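# Unpeg postcards, stack on mat, box the clothespins

## Task

Unclip every postcard from the line and pile them lying flat on the mat, and put all the clothespins inside the box.

## Robot and tools

Robot: two arms, left_arm and right_arm, each with a parallel two-finger gripper and a wrist camera. The scene frame has its origin at table-top height, midway between the nominal bases, +x pointing out over the table, +z up, and left_arm on the +y side (arm names do not match image left/right). Calibrated bases: left_arm at (-0.029, +0.336, 0) m, quat_wxyz (+1.000, 0, 0, +0.018); right_arm at (+0.032, -0.379, 0) m, quat_wxyz (+1.000, 0, 0, +0.010). A two-camera stand is fixed behind the arms. Loose objects may occasionally get nudged by something other than the robot.

Frames: every hand pose, velocity, target and wrist-camera pose is in that arm's own base frame. cam_high and the table are in the scene frame. Offsets in commands are along the current Hand target's own axes. The gripper's fingers point along its +z and close along its y; end_effector_position sits between the pads, roughly 1 cm behind the tips. Reported poses can be off by a few centimetres, more when reaching far.

The 14-number row (used by execute_actions and move): all numbers in [-1, 1]; first left_arm's dx, dy, dz, rx, ry, rz, opening, then the same seven for right_arm. Always send all 14 even if one arm stays still. dx..rz are an offset from that arm's Hand target as it stood when the action or move began, not a pose; 1.0 equals 0.6 m of travel or 180 degrees, and rx, ry, rz form a single rotation vector. Sending the same offset again moves the arm further. All six pose numbers at 0 re-command the current Hand target. Opening is absolute: +1 fully open (0.093 m), -1 closed. A 0 for opening is a real command, so repeat the current value to leave a gripper unchanged.

execute_actions(actions, cameras): actions is a list of actions; each action is up to 15 rows, one per 1/30 s step, each row offset from the action's start pose; a short action repeats its last row to fill 15 steps. An empty list returns state plus images. cameras: list of names, ["all"], [] or null.

move(target, speed, blend, opening_speed, grip_force, blocking, cameras): target is one 14-number row or a list of up to 15 rows, each an offset from the same starting Hand targets. Straight-line paths, all arms finishing together, 0.5 s minimum, 10 s maximum. speed in m/s, 0.002 to 2.9, default 0.25 (rotation up to twice that in rad/s), one value or one per target. blend in metres rounds corners of a list; 0 stops at each. opening_speed is per second on the -1..+1 scale, at least 0.2. grip_force is newtons per pad, 10 to 50 (50 is full; lower closes slowly). blocking=false returns after about 0.5 s while the move continues. Paths do not avoid obstacles or the other arm; faster moves stray more and hit harder. Don't route a path near an arm's own base. The result adds a move: line: done (within 10 mm and 2 degrees), off_target, moving, held, fault, plus limits such as paced or held. Neither done nor off_target tells you about contact.

wait(seconds 0 to 10): let the scene run holding commands. stop(): brake the running move. zoom_image(camera, region): camera is cam_high, cam_left_wrist or cam_right_wrist; region [x0, y0, x1, y1] pixels, at most 504 by 504, from the newest images. finished_scene(scene): scene is 1 or 2; irreversible, ends the scene, so only call once the result holds without the robot.

Results: end_effector_position (m) and end_effector_quat_wxyz per arm in its base frame; Hand target (last commanded pose after clipping, basis for next offsets); Tool commands; Joint positions (waist, shoulder, elbow, wrist pitch, wrist yaw, wrist roll, then gripper opening in m); Joint torques; grip_measured (+1 open, -1 closed; pads meet near -0.94; each mm of object width adds about 0.0208; may read up to 0.02 high). After a sent -1, grip_measured alone can't confirm a thin object is held. To grip firmly, send about 0.24 below the width's reading; to release, send well above it. Action results also list some step positions.

Behaviour to expect: the commanded orientation is clipped to 40 degrees from the measured one per step; grippers often stop short or sag and tilt at long reach, so check after each move and send the remaining distance. A blocked arm keeps pushing until commanded back. Camera images come only when requested or with an empty action list; wrist images may lag.

Avoid: dropping anything off the table (fails the task), letting go of moving parts, letting things fall far, slamming or pushing hard on fixed or heavy things, any contact or press between the two arms or one gripper closing on the other's fingers, strain on wrist camera cables, and arm stops. Motor heat rises when holding loads, stretching out or pushing against unreachable targets: MOTOR HOT appears at 75 °C, at 90 °C the arm folds and idles for the rest of the scene, at 100 °C it collapses. Smooth, efficient, quick motion is preferred.

Each tool is called by a JSON object that holds its "api" and its "payload".

## Session

{"api": "execute_actions", "payload": {"actions": []}}

{"api": "zoom_image", "payload": {"camera": "cam_high", "region": [280, 100, 680, 460]}}

Scene clock: 0.00 s.
left_arm: end_effector_position=(+0.3875, +0.0704, +0.0809) grip_measured=+1.000 end_effector_quat_wxyz=(+0.567, -0.154, +0.805, +0.085) | right_arm: end_effector_position=(+0.3692, -0.0124, +0.0646) grip_measured=+1.000 end_effector_quat_wxyz=(+0.555, +0.050, +0.830, +0.032)
Joint positions: left_arm=[0.075 1.622 0.381 0.879 -0.248 -0.133 0.093] | right_arm=[-0.056 1.58 0.279 0.908 -0.05 0.098 0.093]
Joint velocities: within noise
Joint torques (N m): no reading
Heat: left arm: 48 °C; right arm: 43 °C.
Hand target: left_arm +0.3890, +0.0705, +0.0838; +0.570, -0.155, +0.803, +0.085 | right_arm +0.3713, -0.0125, +0.0685; +0.559, +0.050, +0.827, +0.032
Tool commands: left_gripper/opening=+1.0 right_gripper/opening=+1.0
camera_calibration:
cam_left_wrist: T_world_to_cam=[[0.376276, -0.925043, 0.0520773, -0.0863853], [-0.689247, -0.317039, -0.651479, 0.373473], [0.619157, 0.209242, -0.756877, -0.101999], [0, 0, 0, 1]] pos_world=[0.353074, 0.0598379, 0.170608]
cam_right_wrist: T_world_to_cam=[[-0.0395319, -0.994397, -0.0980356, 0.00897701], [-0.740617, 0.0950212, -0.665175, 0.355488], [0.670763, 0.0463112, -0.740224, -0.113898], [0, 0, 0, 1]] pos_world=[0.340034, -0.0195775, 0.153032]

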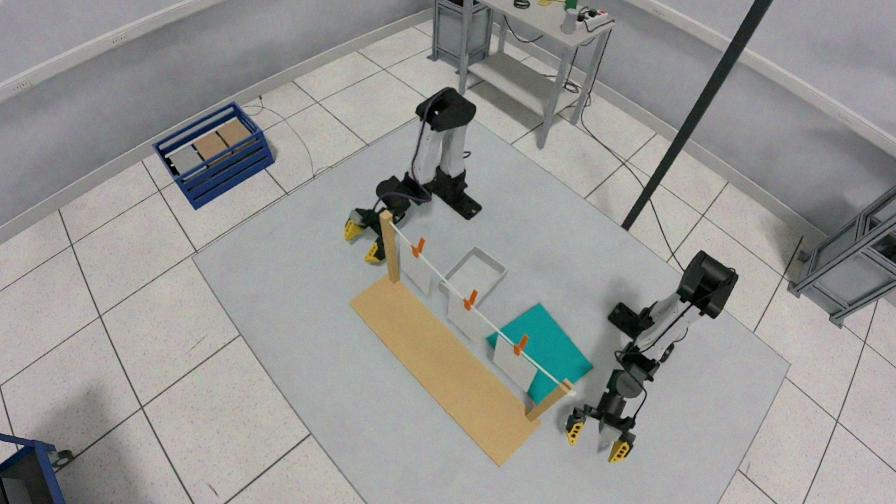

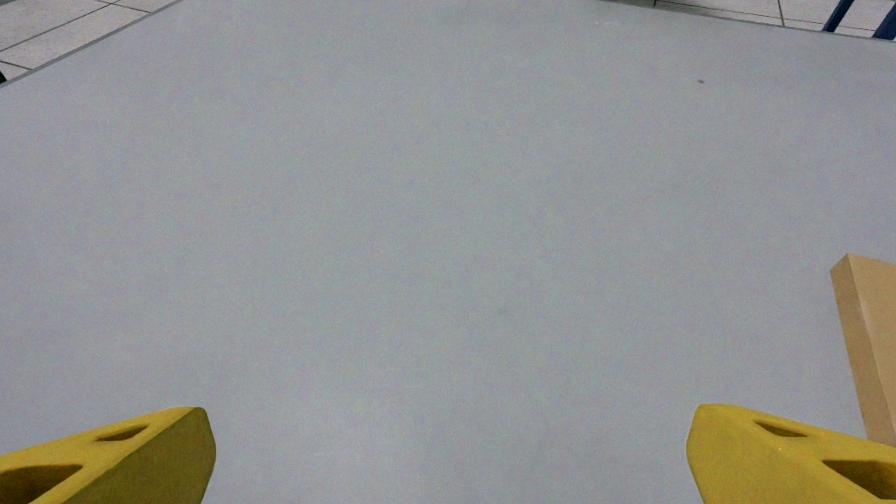

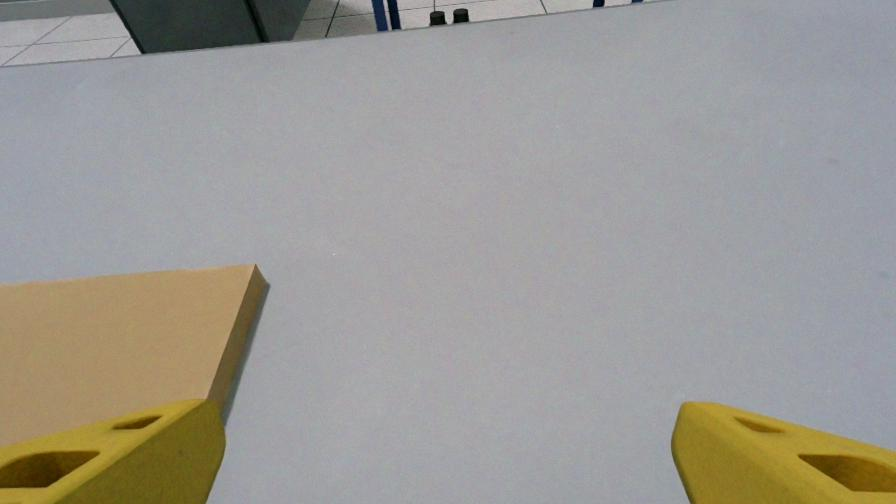

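Scaled by 1.260 from the camera's 896x504 image, which has a finer 1280x720 frame.

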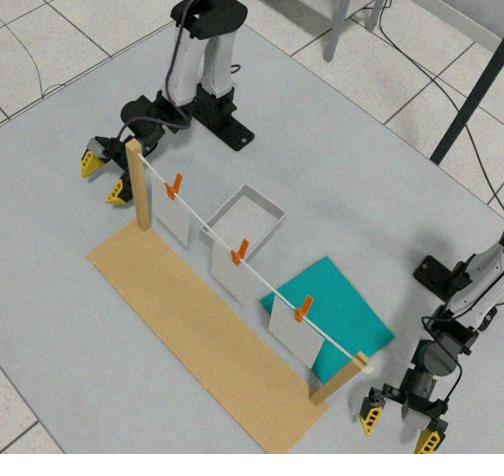

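{"api": "move", "payload": {"target": [[-0.17,-0.07,-0.2,0.032,-0.012,0.0167,1,-0.1915,0.127,-0.3007,-0.14,0.157,-0.234,-0.9],[-0.3427,-0.1382,-0.395,0.0646,-0.0244,0.0334,1,0.0498,0.4253,-0.3633,-0.2808,0.3149,-0.4673,-0.9]], "speed": 0.25, "blend": [0.04,0], "cameras": ["all"]}}

Scene clock: 44.73 s.
left_arm: end_effector_position=(+0.2710, -0.0507, +0.3510) grip_measured=+1.000 end_effector_quat_wxyz=(+0.602, -0.042, +0.796, +0.044) | right_arm: end_effector_position=(+0.1686, +0.2409, +0.1472) grip_measured=-0.897 end_effector_quat_wxyz=(+0.000, +0.702, -0.712, +0.000)
Joint positions: left_arm=[-0.572 0.811 1.054 -0.594 -0.666 -0.203 0.093] | right_arm=[0.96 1.655 1.466 -1.382 0 -0.596 0.002]
Joint torques (N m): left_arm=[-0.47 -0.1 11.78 1.66 -0.26 -0.12] | right_arm=[0.51 -6.97 8.43 0.31 -0.08 -0.25]
Heat: left arm: 54 °C; right arm: 46 °C.
Hand target: left_arm +0.2694, -0.0501, +0.3604; +0.607, -0.050, +0.792, +0.039 | right_arm +0.1698, +0.2450, +0.1501; -0.001, +0.707, -0.707, +0.000
Off the commanded pose: left_arm 0.010 m, 1 deg | right_arm 0.005 m, 1 deg.
move: done
camera_calibration:
cam_left_wrist: T_world_to_cam=[[0.151735, -0.988419, -0.00214039, -0.091915], [-0.69677, -0.105427, -0.709505, 0.463906], [0.701062, 0.109148, -0.704698, 0.15422], [0, 0, 0, 1]] pos_world=[0.229065, -0.0587751, 0.437625]
cam_right_wrist: T_world_to_cam=[[0.999995, -0.00095498, -0.00298272, -0.167543], [0.00041982, -0.902907, 0.429835, 0.19202], [-0.0031036, -0.429834, -0.902902, 0.322408], [0, 0, 0, 1]] pos_world=[0.168462, 0.311798, 0.208066]

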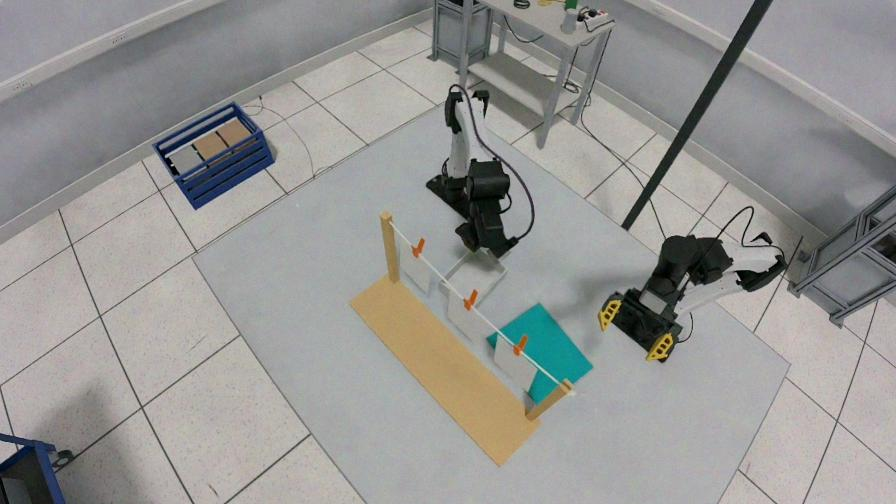

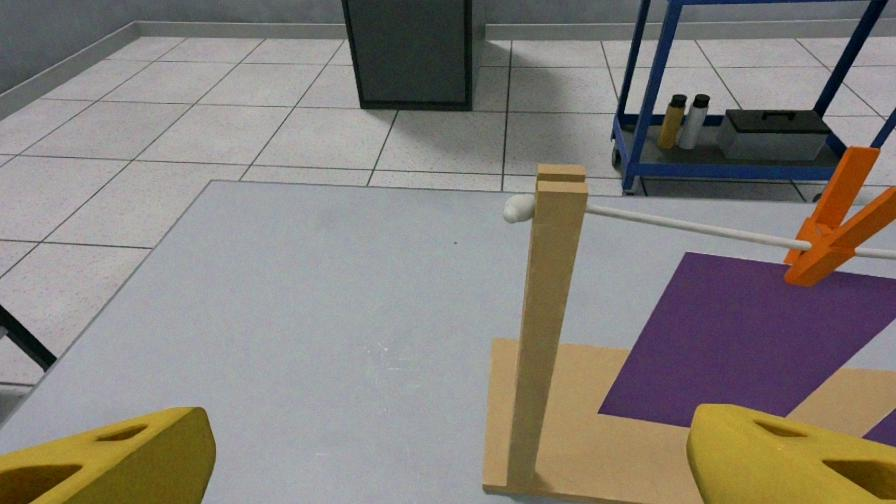

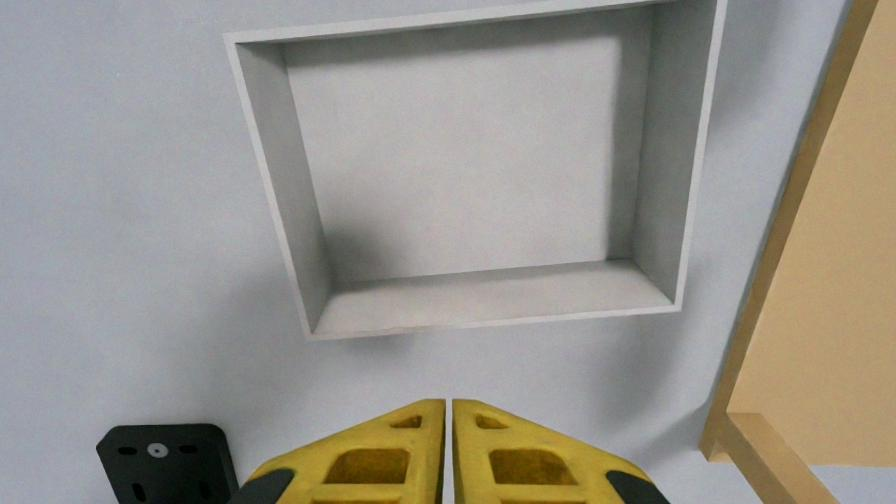

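{"api": "move", "payload": {"target": [[0,0,0,0,0,0,1,0.0167,-0.0253,0.2083,0,0,0,-0.9],[0,0,0,0,0,0,1,0.18,-0.0253,0.2083,0,0,0,-0.9],[0,0,0,0,0,0,1,0.16,-0.0253,0,0,0,0,-0.9]], "speed": [0.12,0.06,0.2], "cameras": ["cam_high","cam_right_wrist"]}}

Scene clock: 67.03 s.
left_arm: end_effector_position=(+0.2710, -0.0506, +0.3508) grip_measured=+1.000 end_effector_quat_wxyz=(+0.602, -0.042, +0.796, +0.044) | right_arm: end_effector_position=(+0.1849, +0.1460, +0.1416) grip_measured=-0.897 end_effector_quat_wxyz=(+0.011, +0.708, -0.706, -0.001)
Joint positions: left_arm=[-0.572 0.811 1.054 -0.595 -0.666 -0.204 0.093] | right_arm=[0.669 1.452 1.245 -1.385 0 -0.906 0.002]
Joint torques (N m): left_arm=[-0.49 -0.1 11.79 1.66 -0.25 -0.12] | right_arm=[0.91 -7.25 7.87 0.24 -0.1 0.01]
Heat: left arm: 58 °C; right arm: 50 °C.
Hand target: left_arm +0.2694, -0.0501, +0.3605; +0.607, -0.051, +0.792, +0.039 | right_arm +0.1850, +0.1490, +0.1500; -0.001, +0.707, -0.707, +0.000
Off the commanded pose: left_arm 0.010 m, 1 deg | right_arm 0.009 m, 1 deg.
move: done
camera_calibration:
cam_right_wrist: T_world_to_cam=[[0.999641, 0.0175144, -0.0202654, -0.184111], [0.0246723, -0.896615, 0.442122, 0.101632], [-0.0104267, -0.442463, -0.896726, 0.278949], [0, 0, 0, 1]] pos_world=[0.184446, 0.217774, 0.201476]
Images, in order (width x height): cam_high 896x504, cam_right_wrist 896x504.

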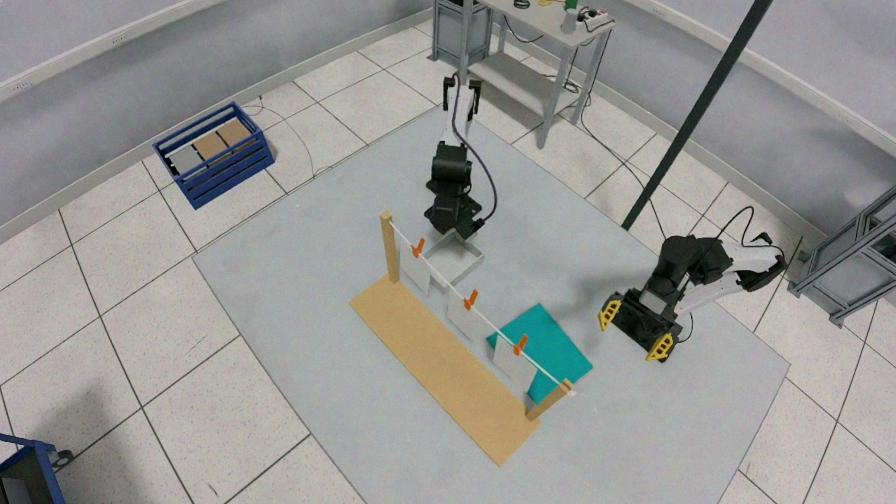

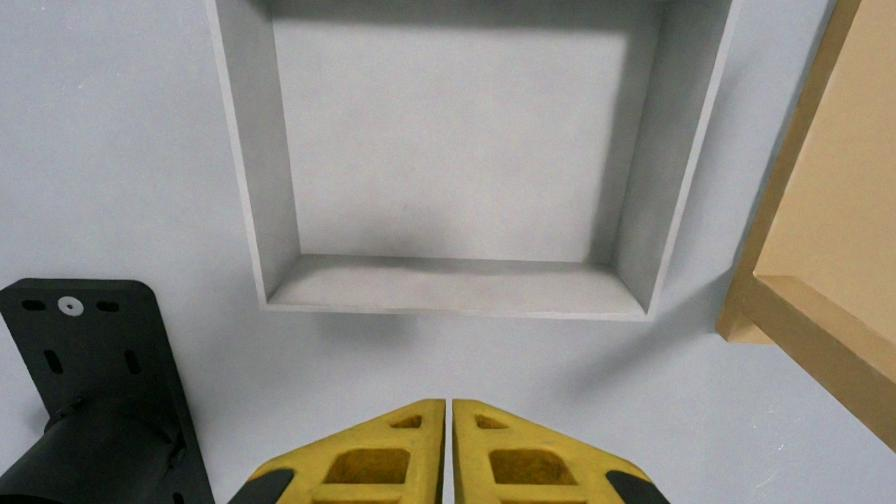

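{"api": "move", "payload": {"target": [[0,0,0,0,0,0,1,-0.2517,-0.0083,-0.1833,0.234,-0.088,-0.122,-0.9],[0,0,0,0,0,0,1,-0.5517,-0.0583,-0.1167,0.526,-0.198,-0.275,0.5],[0,0,0,0,0,0,1,-0.6233,-0.0733,0.025,0.5847,-0.2202,-0.3058,1]], "speed": 0.25, "blend": [0.04,0.03,0], "cameras": ["all"]}}

Scene clock: 102.73 s.
left_arm: end_effector_position=(+0.2710, -0.0506, +0.3508) grip_measured=+1.000 end_effector_quat_wxyz=(+0.602, -0.042, +0.796, +0.044) | right_arm: end_effector_position=(+0.2269, +0.5236, +0.1179) grip_measured=+1.000 end_effector_quat_wxyz=(+0.697, -0.640, +0.053, -0.318)
Joint positions: left_arm=[-0.572 0.811 1.054 -0.595 -0.666 -0.204 0.093] | right_arm=[1.204 2.379 1.074 1.482 0.142 -1.942 0.093]
Joint torques (N m): left_arm=[-0.5 -0.1 11.78 1.66 -0.25 -0.13] | right_arm=[-0.64 -12.16 6.68 2.93 -0.17 -0.14]
Heat: left arm: 62 °C; right arm: 50 °C.
Hand target: left_arm +0.2694, -0.0501, +0.3605; +0.607, -0.051, +0.792, +0.039 | right_arm +0.2289, +0.5229, +0.1353; +0.727, -0.601, +0.049, -0.329
Off the commanded pose: left_arm 0.010 m, 1 deg | right_arm 0.018 m, 6 deg.
joint sent to its limit (right arm) — joint 4 (wrist pitch), upper limit. The joint targets still meet the commanded pose.
move: off_target (right_arm); blend cut to 0 m at target 2; target 3's new opening was sent with right_arm's hand 0.018 m and 6 deg from that target
camera_calibration:
cam_left_wrist: T_world_to_cam=[[0.152105, -0.988361, -0.00240392, -0.0917843], [-0.697073, -0.105552, -0.709189, 0.4637], [0.700681, 0.109547, -0.705015, 0.154317], [0, 0, 0, 1]] pos_world=[0.229067, -0.0586766, 0.437426]
cam_right_wrist: T_world_to_cam=[[-0.385326, 0.0317239, 0.922235, -0.0375443], [0.502241, -0.831205, 0.238438, 0.331028], [0.77413, 0.555061, 0.304352, -0.416719], [0, 0, 0, 1]] pos_world=[0.141872, 0.507647, 0.0825242]

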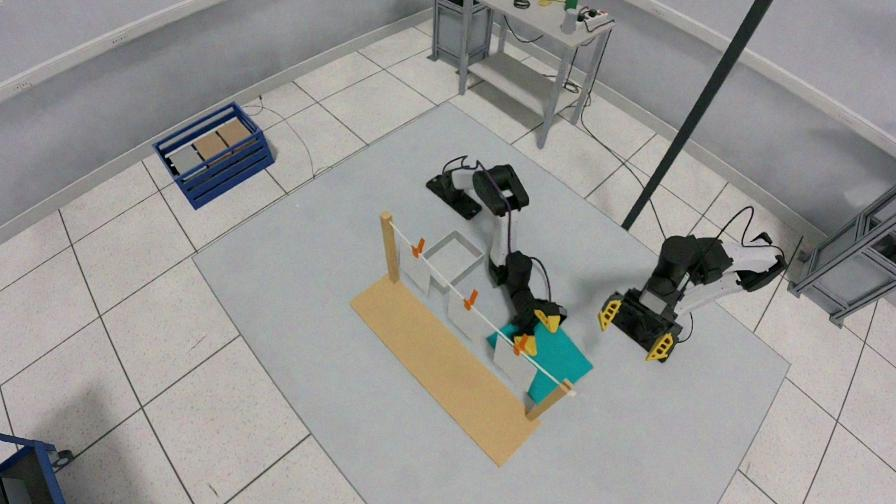

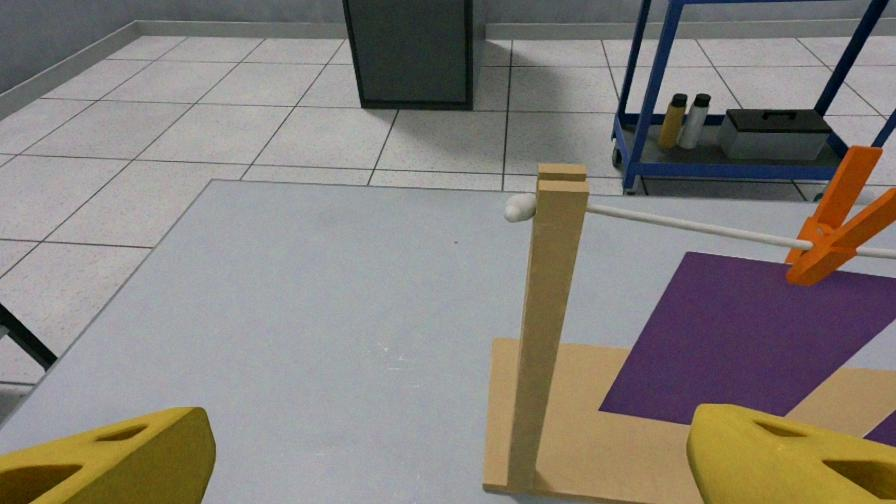

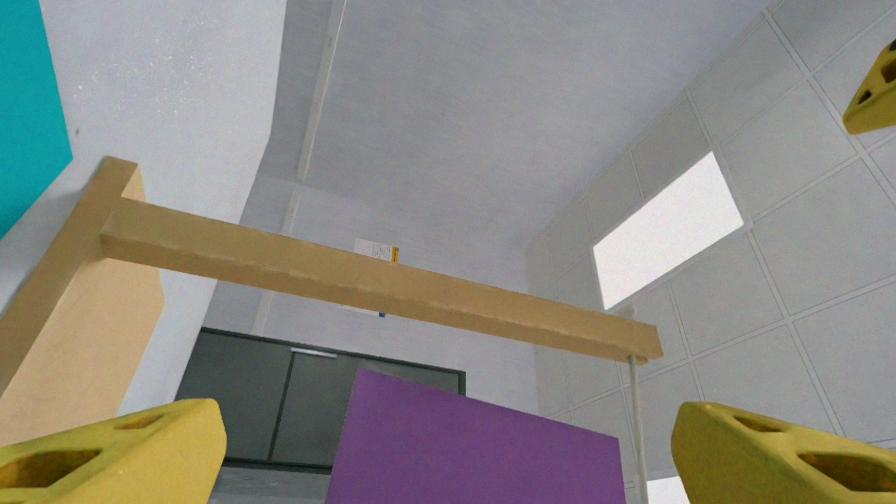

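{"api": "move", "payload": {"target": [0,0,0,0,0,0,1,0.0892,0.062,0.0922,0,0.0833,0,1], "speed": 0.12, "cameras": ["cam_right_wrist","cam_high"]}}

{"api": "zoom_image", "payload": {"camera": "cam_high", "region": [400, 220, 680, 480]}}

Scene clock: 143.47 s.
left_arm: end_effector_position=(+0.2710, -0.0505, +0.3507) grip_measured=+1.000 end_effector_quat_wxyz=(+0.602, -0.042, +0.796, +0.044) | right_arm: end_effector_position=(+0.3066, +0.5451, +0.1367) grip_measured=+1.000 end_effector_quat_wxyz=(+0.712, -0.564, +0.139, -0.395)
Joint positions: left_arm=[-0.572 0.811 1.054 -0.595 -0.666 -0.204 0.093] | right_arm=[1.138 2.584 1.452 1.479 0.298 -1.942 0.093]
Joint torques (N m): left_arm=[-0.49 -0.1 11.79 1.66 -0.25 -0.12] | right_arm=[-0.39 -13.3 7.56 2.25 0.05 -0.17]
Heat: left arm: 64 °C; right arm: 57 °C.
Hand target: left_arm +0.2694, -0.0501, +0.3604; +0.607, -0.051, +0.792, +0.039 | right_arm +0.3119, +0.5430, +0.1340; +0.714, -0.553, +0.143, -0.405
Off the commanded pose: left_arm 0.010 m, 1 deg | right_arm 0.006 m, 2 deg.
move: done
camera_calibration:
cam_right_wrist: T_world_to_cam=[[-0.412478, -0.0394114, 0.910115, 0.0238537], [0.303134, -0.948067, 0.09633, 0.448451], [0.859053, 0.31562, 0.403004, -0.405144], [0, 0, 0, 1]] pos_world=[0.221939, 0.553974, 0.0983658]
Images, in order (width x height): cam_high 896x504, cam_right_wrist 896x504.

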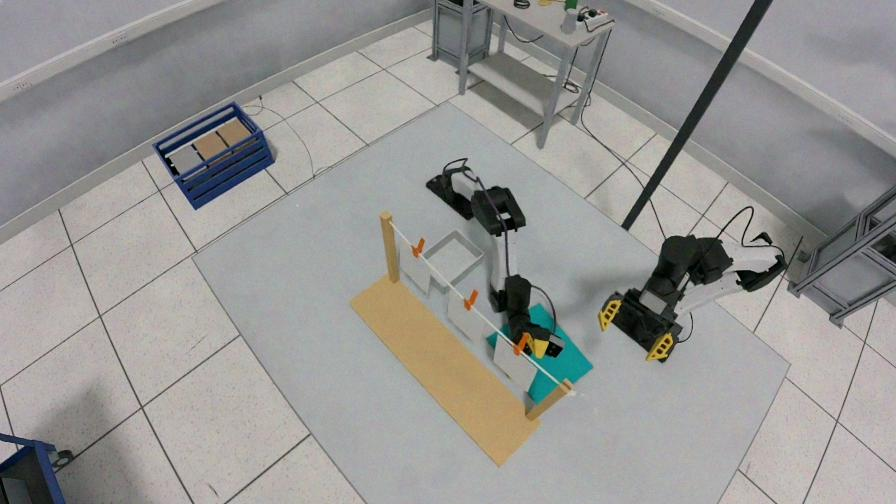

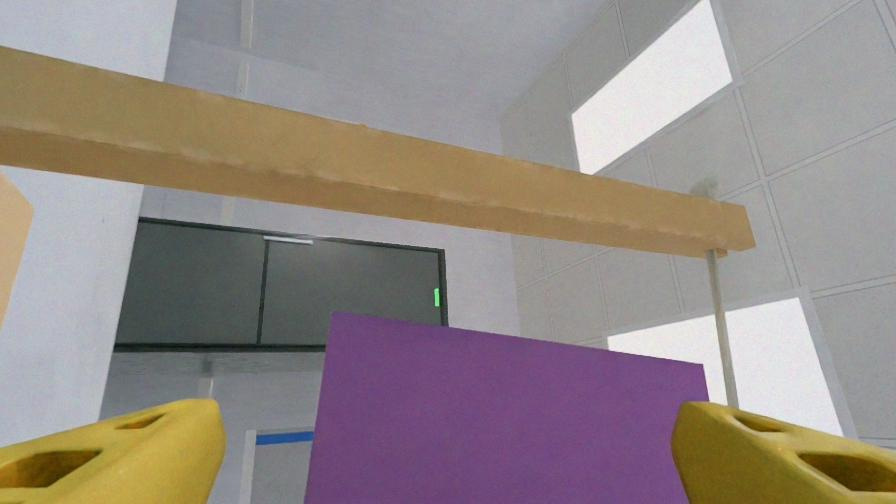

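Scaled by 1.800 from the camera's 896x504 image, which has a finer 1280x720 frame.

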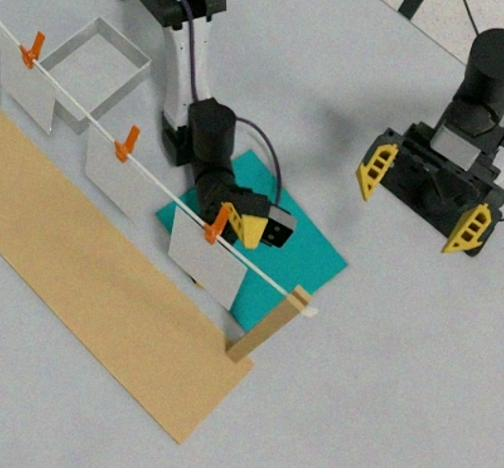

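{"api": "move", "payload": {"target": [[0,0,0,0,0,0,1,0.0243,0.0075,0.0408,0,0,0,1],[0,0,0,0,0,0,1,0.0533,-0.0453,0.0798,0.0228,0,-0.0159,1]], "speed": 0.1, "cameras": ["cam_right_wrist","cam_high"]}}

{"api": "zoom_image", "payload": {"camera": "cam_high", "region": [400, 220, 680, 480]}}

Scene clock: 168.87 s.
left_arm: end_effector_position=(+0.2710, -0.0505, +0.3507) grip_measured=+1.000 end_effector_quat_wxyz=(+0.602, -0.042, +0.796, +0.044) | right_arm: end_effector_position=(+0.3496, +0.5480, +0.1703) grip_measured=+1.000 end_effector_quat_wxyz=(+0.717, -0.540, +0.121, -0.423)
Joint positions: left_arm=[-0.572 0.811 1.054 -0.595 -0.666 -0.204 0.093] | right_arm=[1.061 2.603 1.607 1.404 0.224 -1.979 0.093]
Joint torques (N m): left_arm=[-0.49 -0.1 11.78 1.66 -0.25 -0.13] | right_arm=[-0.34 -17.44 8.32 1.85 -0.19 -0.17]
Heat: left arm: 65 °C; right arm: 56 °C.
Hand target: left_arm +0.2694, -0.0501, +0.3604; +0.607, -0.051, +0.792, +0.039 | right_arm +0.3520, +0.5500, +0.1831; +0.723, -0.530, +0.115, -0.427
Off the commanded pose: left_arm 0.010 m, 1 deg | right_arm 0.013 m, 2 deg.
move: off_target (right_arm)
camera_calibration:
cam_right_wrist: T_world_to_cam=[[-0.482252, -0.0458917, 0.874829, 0.0451895], [0.27504, -0.956064, 0.101463, 0.448321], [0.831737, 0.289544, 0.473686, -0.44472], [0, 0, 0, 1]] pos_world=[0.268376, 0.559463, 0.125636]
Images, in order (width x height): cam_high 896x504, cam_right_wrist 896x504.

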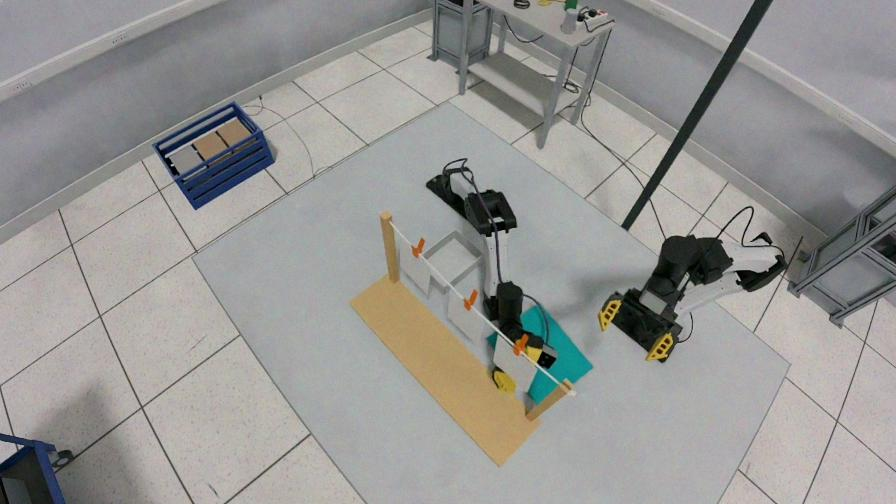

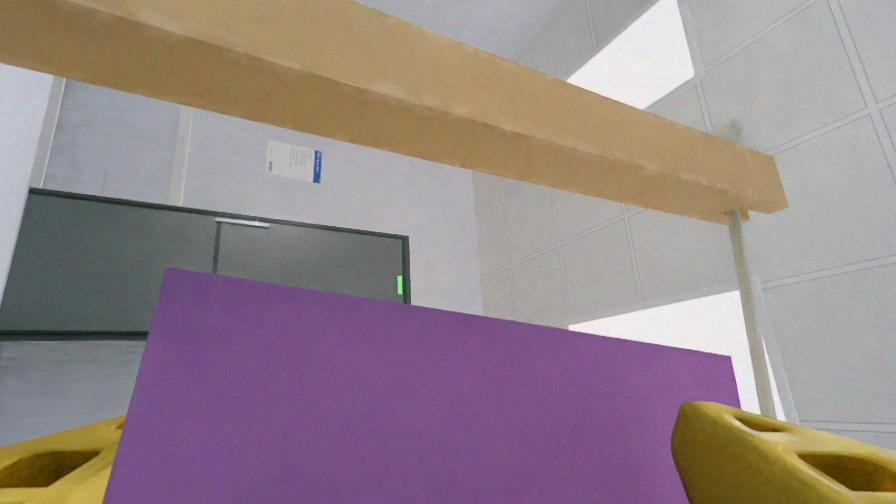

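Scaled by 1.800 from the camera's 896x504 image, which has a finer 1280x720 frame.

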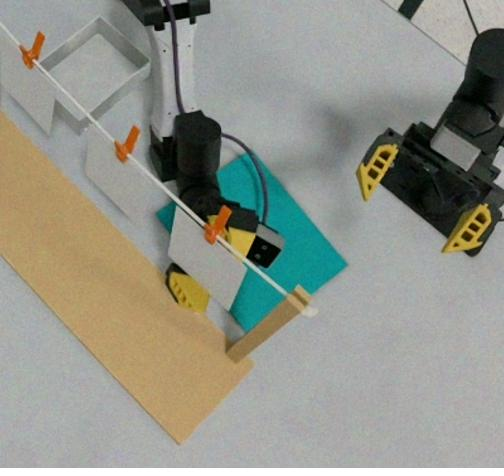

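{"api": "move", "payload": {"target": [[0,0,0,0,0,0,1,-0.0105,-0.0828,-0.0337,0.0102,-0.0416,-0.0094,1],[0,0,0,0,0,0,1,-0.0288,-0.222,-0.0843,0.0205,-0.0832,-0.0188,1]], "speed": 0.1, "blend": [0.02,0], "cameras": ["cam_right_wrist","cam_high"]}}

{"api": "zoom_image", "payload": {"camera": "cam_high", "region": [400, 220, 680, 480]}}

Scene clock: 195.23 s.
left_arm: end_effector_position=(+0.2710, -0.0505, +0.3507) grip_measured=+1.000 end_effector_quat_wxyz=(+0.602, -0.042, +0.796, +0.044) | right_arm: end_effector_position=(+0.2520, +0.5242, +0.2506) grip_measured=+1.000 end_effector_quat_wxyz=(+0.726, -0.576, -0.001, -0.376)
Joint positions: left_arm=[-0.572 0.811 1.054 -0.595 -0.666 -0.204 0.093] | right_arm=[1.133 2.146 1.187 1.302 0.037 -2.063 0.093]
Joint torques (N m): left_arm=[-0.49 -0.1 11.78 1.66 -0.25 -0.12] | right_arm=[0.58 -18.1 5.44 1.97 -0.16 -0.16]
Heat: left arm: 65 °C; right arm: 76 °C. Fold the right arm in close to its base, or ease its load, before you think long.
Hand target: left_arm +0.2694, -0.0501, +0.3604; +0.607, -0.051, +0.792, +0.039 | right_arm +0.2441, +0.5193, +0.2724; +0.736, -0.561, -0.010, -0.379
Off the commanded pose: left_arm 0.010 m, 1 deg | right_arm 0.024 m, 2 deg.
MOTOR HOT: joint 2 (shoulder) of the right arm reports 76 °C; the controller's stop level is 90 °C. To cool a motor, set the load down, stop pushing, or move to a pose that needs little force.
move: off_target (right_arm)
camera_calibration:
cam_right_wrist: T_world_to_cam=[[-0.555061, -0.0439699, 0.830646, -0.0447731], [0.454042, -0.852728, 0.258265, 0.305658], [0.696959, 0.520501, 0.493281, -0.486657], [0, 0, 0, 1]] pos_world=[0.175547, 0.51198, 0.198308]
Images, in order (width x height): cam_high 896x504, cam_right_wrist 896x504.

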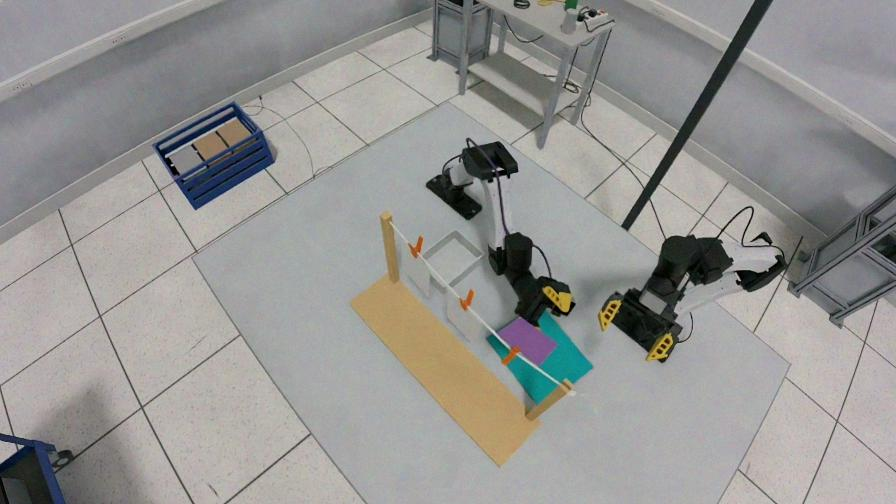

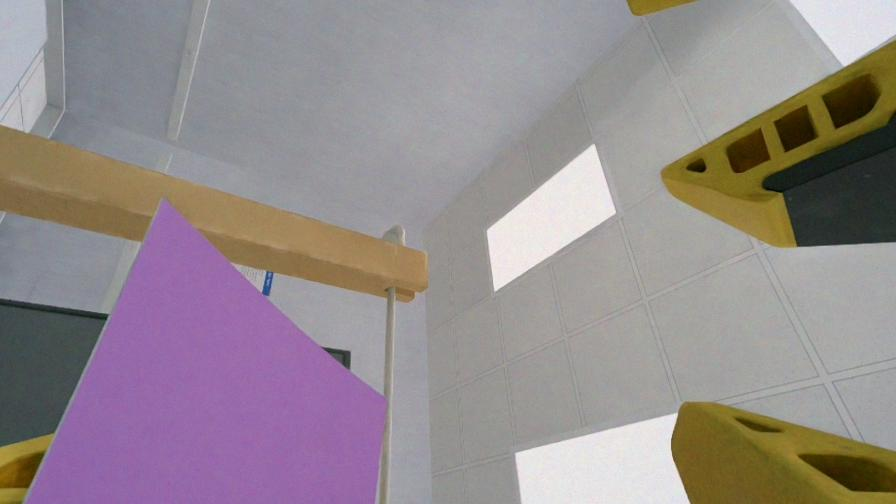

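Scaled by 1.800 from the camera's 896x504 image, which has a finer 1280x720 frame.

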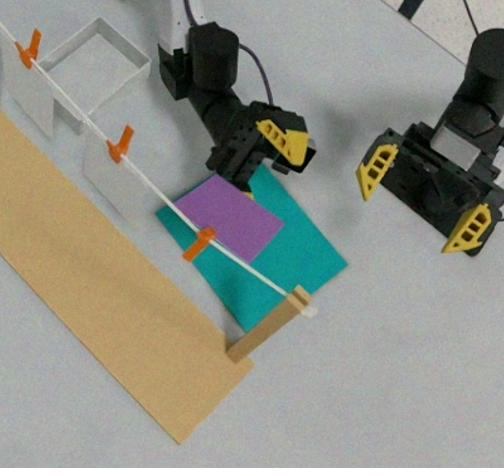

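{"api": "move", "payload": {"target": [0,0,0,0,0,0,1,0,0.0775,0,0,0,0,-1], "speed": 0.0155, "opening_speed": 0.66, "cameras": ["cam_right_wrist","cam_high"]}}

Scene clock: 207.33 s.
left_arm: end_effector_position=(+0.2710, -0.0505, +0.3507) grip_measured=+1.000 end_effector_quat_wxyz=(+0.602, -0.042, +0.796, +0.044) | right_arm: end_effector_position=(+0.2608, +0.5231, +0.2334) grip_measured=-0.201 end_effector_quat_wxyz=(+0.731, -0.570, -0.015, -0.374)
Joint positions: left_arm=[-0.572 0.811 1.054 -0.595 -0.666 -0.204 0.093] | right_arm=[1.102 2.21 1.193 1.374 -0.022 -2.063 0.036]
Joint torques (N m): left_arm=[-0.5 -0.09 11.79 1.66 -0.25 -0.12] | right_arm=[-1.43 -11.48 8.47 2.16 -0.07 0.05]
Heat: left arm: 66 °C; right arm: 73 °C. Fold the right arm in close to its base, or ease its load, before you think long.
Hand target: left_arm +0.2694, -0.0501, +0.3604; +0.607, -0.051, +0.792, +0.039 | right_arm +0.2705, +0.5232, +0.2345; +0.736, -0.561, -0.010, -0.379
Off the commanded pose: left_arm 0.010 m, 1 deg | right_arm 0.010 m, 1 deg.
MOTOR HOT: still on. Joint 2 (shoulder) of the right arm reports 73 °C.
move: done
camera_calibration:
cam_right_wrist: T_world_to_cam=[[-0.573704, -0.0603617, 0.816835, -0.00904238], [0.468035, -0.842581, 0.26646, 0.294389], [0.672166, 0.535177, 0.511644, -0.489175], [0, 0, 0, 1]] pos_world=[0.185835, 0.509296, 0.179226]
Images, in order (width x height): cam_high 896x504, cam_right_wrist 896x504.

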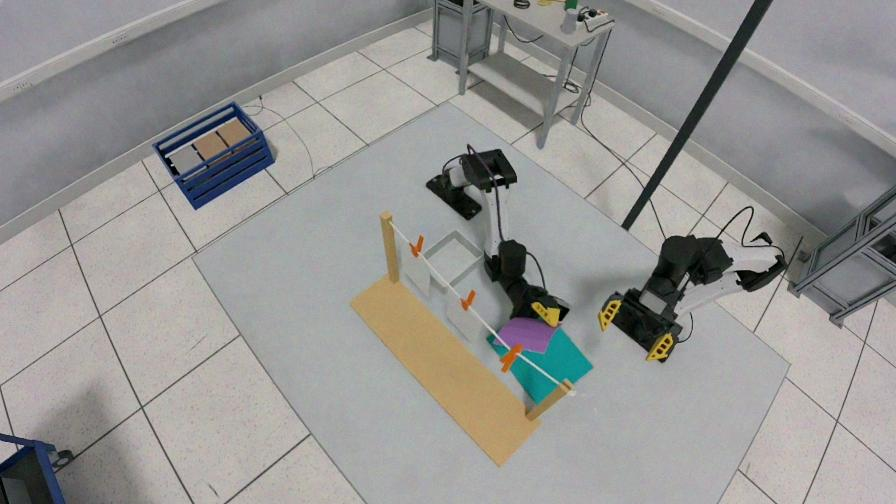

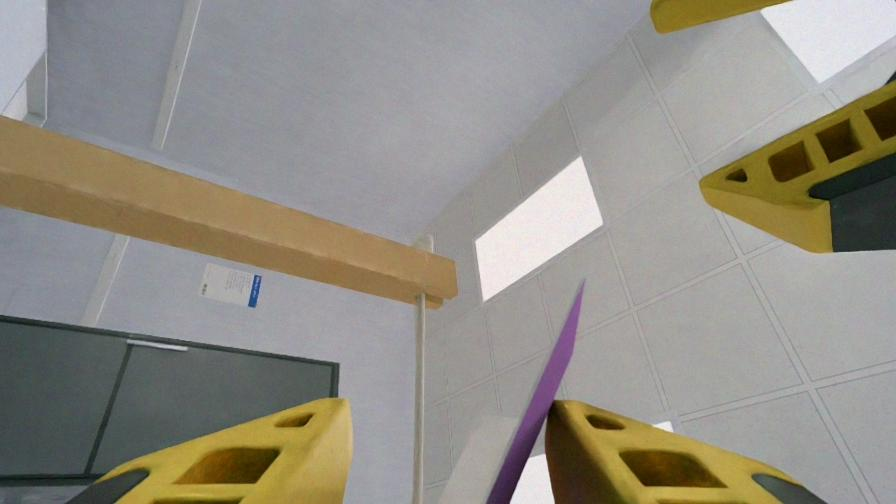

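{"api": "zoom_image", "payload": {"camera": "cam_high", "region": [460, 260, 620, 400]}}

{"api": "zoom_image", "payload": {"camera": "cam_right_wrist", "region": [300, 250, 700, 504]}}

Scaled by 3.150 from the camera's 896x504 image, which has a finer 1280x720 frame.

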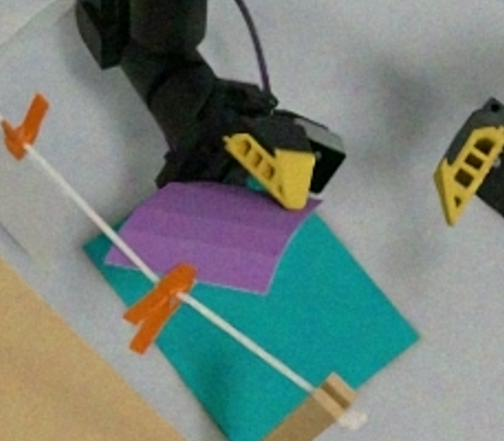

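Scaled by 1.260 from the camera's 896x504 image, which has a finer 1280x720 frame.

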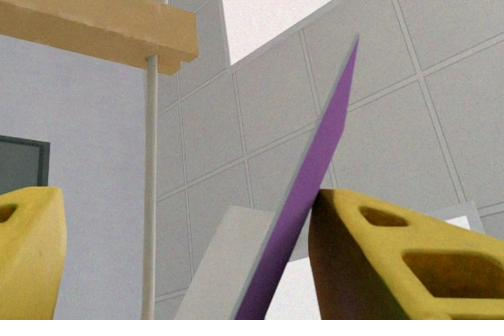

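{"api": "move", "payload": {"target": [[0,-0.0775,0,0,0,0,1,0,0,0,0,0,0,1],[0,0,0,0,0,0,1,0.0161,-0.1075,0.0135,0,0,0,1]], "speed": [0.03,0.06], "cameras": ["cam_right_wrist","cam_high"]}}

{"api": "zoom_image", "payload": {"camera": "cam_high", "region": [460, 260, 620, 400]}}

Scene clock: 238.03 s.
left_arm: end_effector_position=(+0.2692, -0.0507, +0.3690) grip_measured=+1.000 end_effector_quat_wxyz=(+0.616, -0.060, +0.785, +0.031) | right_arm: end_effector_position=(+0.2479, +0.5255, +0.2640) grip_measured=+1.000 end_effector_quat_wxyz=(+0.724, -0.584, -0.010, -0.367)
Joint positions: left_arm=[-0.588 0.819 1.102 -0.599 -0.689 -0.232 0.093] | right_arm=[1.134 2.096 1.193 1.226 0.014 -2.063 0.093]
Joint torques (N m): left_arm=[0.99 -0.76 7.05 1.68 -0.01 0.16] | right_arm=[0.5 -18.17 7.05 2 0.11 -0.15]
Heat: left arm: 66 °C; right arm: 69 °C.
Hand target: left_arm +0.2694, -0.0502, +0.3605; +0.608, -0.050, +0.792, +0.038 | right_arm +0.2441, +0.5193, +0.2947; +0.736, -0.561, -0.010, -0.379
Off the commanded pose: left_arm 0.009 m, 2 deg | right_arm 0.031 m, 3 deg.
MOTOR HOT: cleared for the motors of the right arm.
move: off_target (right_arm)
camera_calibration:
cam_right_wrist: T_world_to_cam=[[-0.553078, -0.0385617, 0.832236, -0.0619834], [0.473213, -0.83669, 0.275715, 0.287399], [0.685692, 0.546317, 0.481003, -0.498637], [0, 0, 0, 1]] pos_world=[0.171629, 0.510488, 0.212191]
Images, in order (width x height): cam_high 896x504, cam_right_wrist 896x504.

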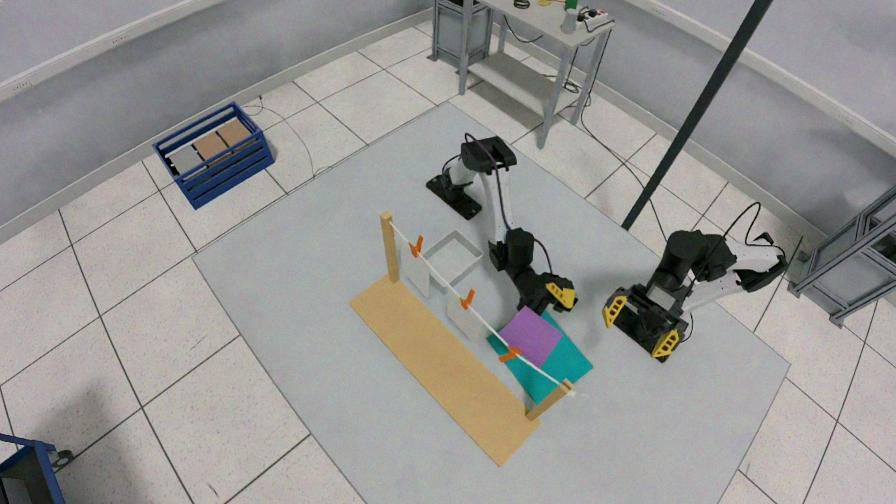

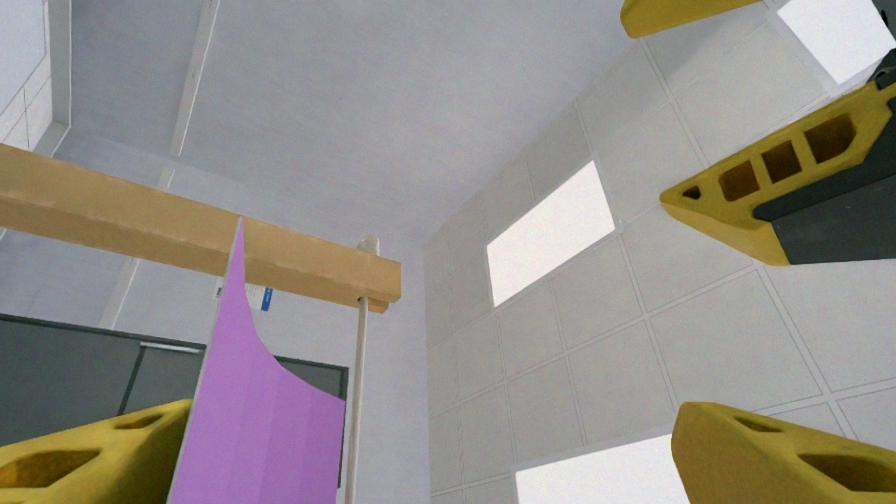

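Scaled by 3.150 from the camera's 896x504 image, which has a finer 1280x720 frame.

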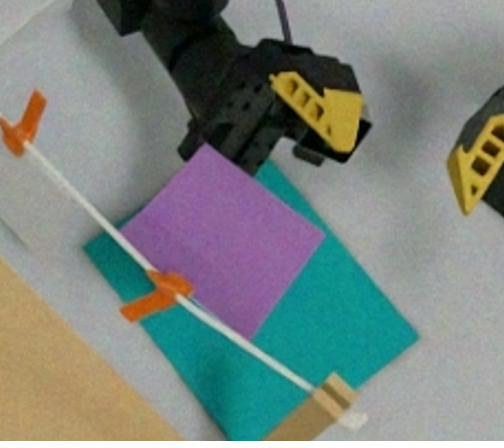

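{"api": "move", "payload": {"target": [0,0,0,0,0,0,1,0,0.04,0,0,0,0,0.1], "speed": 0.02, "opening_speed": 0.7, "cameras": ["cam_right_wrist","cam_high"]}}

{"api": "zoom_image", "payload": {"camera": "cam_high", "region": [460, 260, 620, 400]}}

Scene clock: 269.80 s.
left_arm: end_effector_position=(+0.2692, -0.0507, +0.3690) grip_measured=+1.000 end_effector_quat_wxyz=(+0.616, -0.060, +0.785, +0.031) | right_arm: end_effector_position=(+0.2520, +0.5205, +0.2716) grip_measured=+0.103 end_effector_quat_wxyz=(+0.731, -0.570, -0.008, -0.375)
Joint positions: left_arm=[-0.588 0.819 1.102 -0.599 -0.689 -0.232 0.093] | right_arm=[1.123 2.096 1.193 1.259 0.011 -2.063 0.05]
Joint torques (N m): left_arm=[1.01 -0.77 7.05 1.68 -0.01 0.16] | right_arm=[-1.06 -11.62 8.32 2.11 -0.15 -0.08]
Heat: left arm: 59 °C; right arm: 71 °C.
Hand target: left_arm +0.2694, -0.0502, +0.3605; +0.608, -0.051, +0.792, +0.038 | right_arm +0.2577, +0.5213, +0.2750; +0.736, -0.561, -0.010, -0.379
Off the commanded pose: left_arm 0.009 m, 2 deg | right_arm 0.007 m, 1 deg.
move: done
camera_calibration:
cam_right_wrist: T_world_to_cam=[[-0.566122, -0.0585685, 0.822238, -0.0497285], [0.462497, -0.848248, 0.258014, 0.292767], [0.682351, 0.52635, 0.5073, -0.498271], [0, 0, 0, 1]] pos_world=[0.176439, 0.507691, 0.218124]
Images, in order (width x height): cam_high 896x504, cam_right_wrist 896x504.

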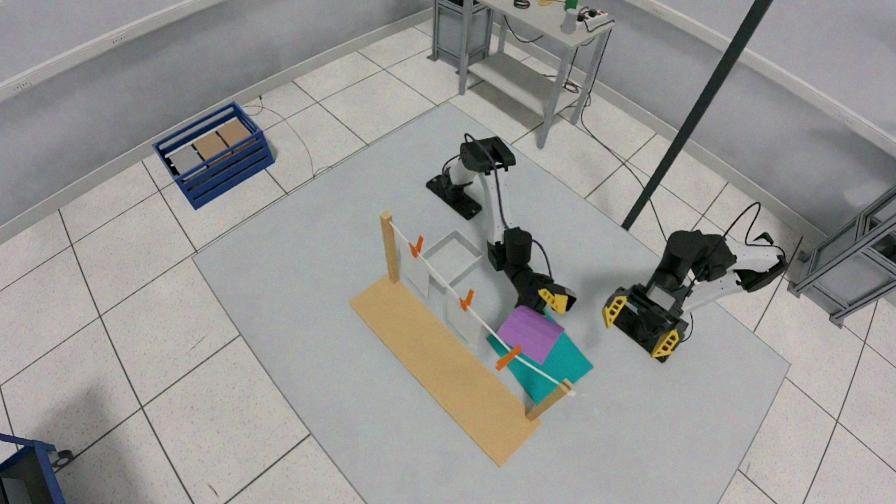

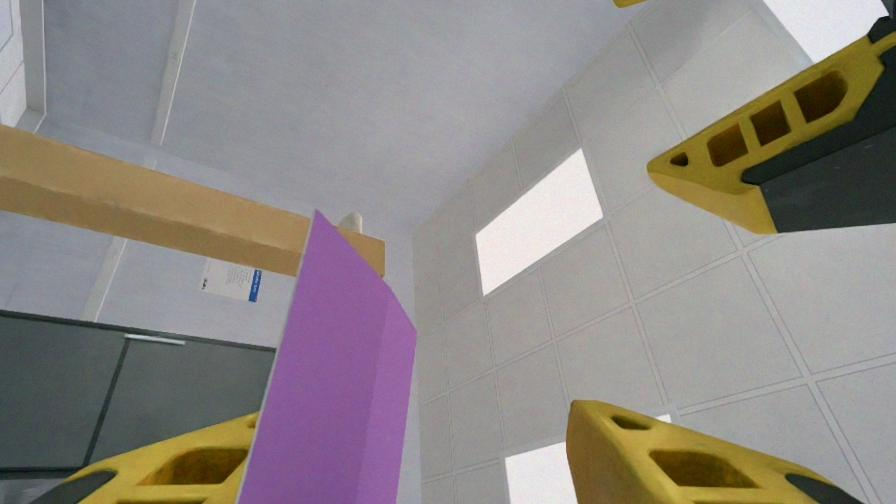

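Scaled by 3.150 from the camera's 896x504 image, which has a finer 1280x720 frame.

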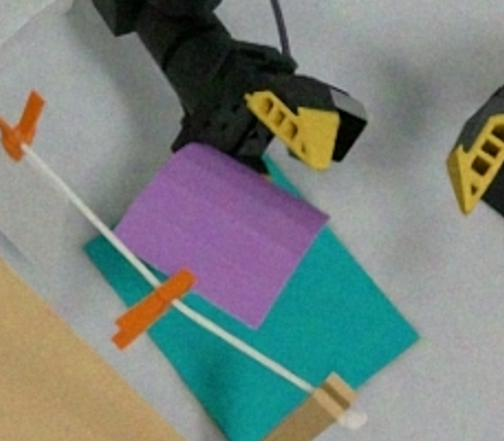

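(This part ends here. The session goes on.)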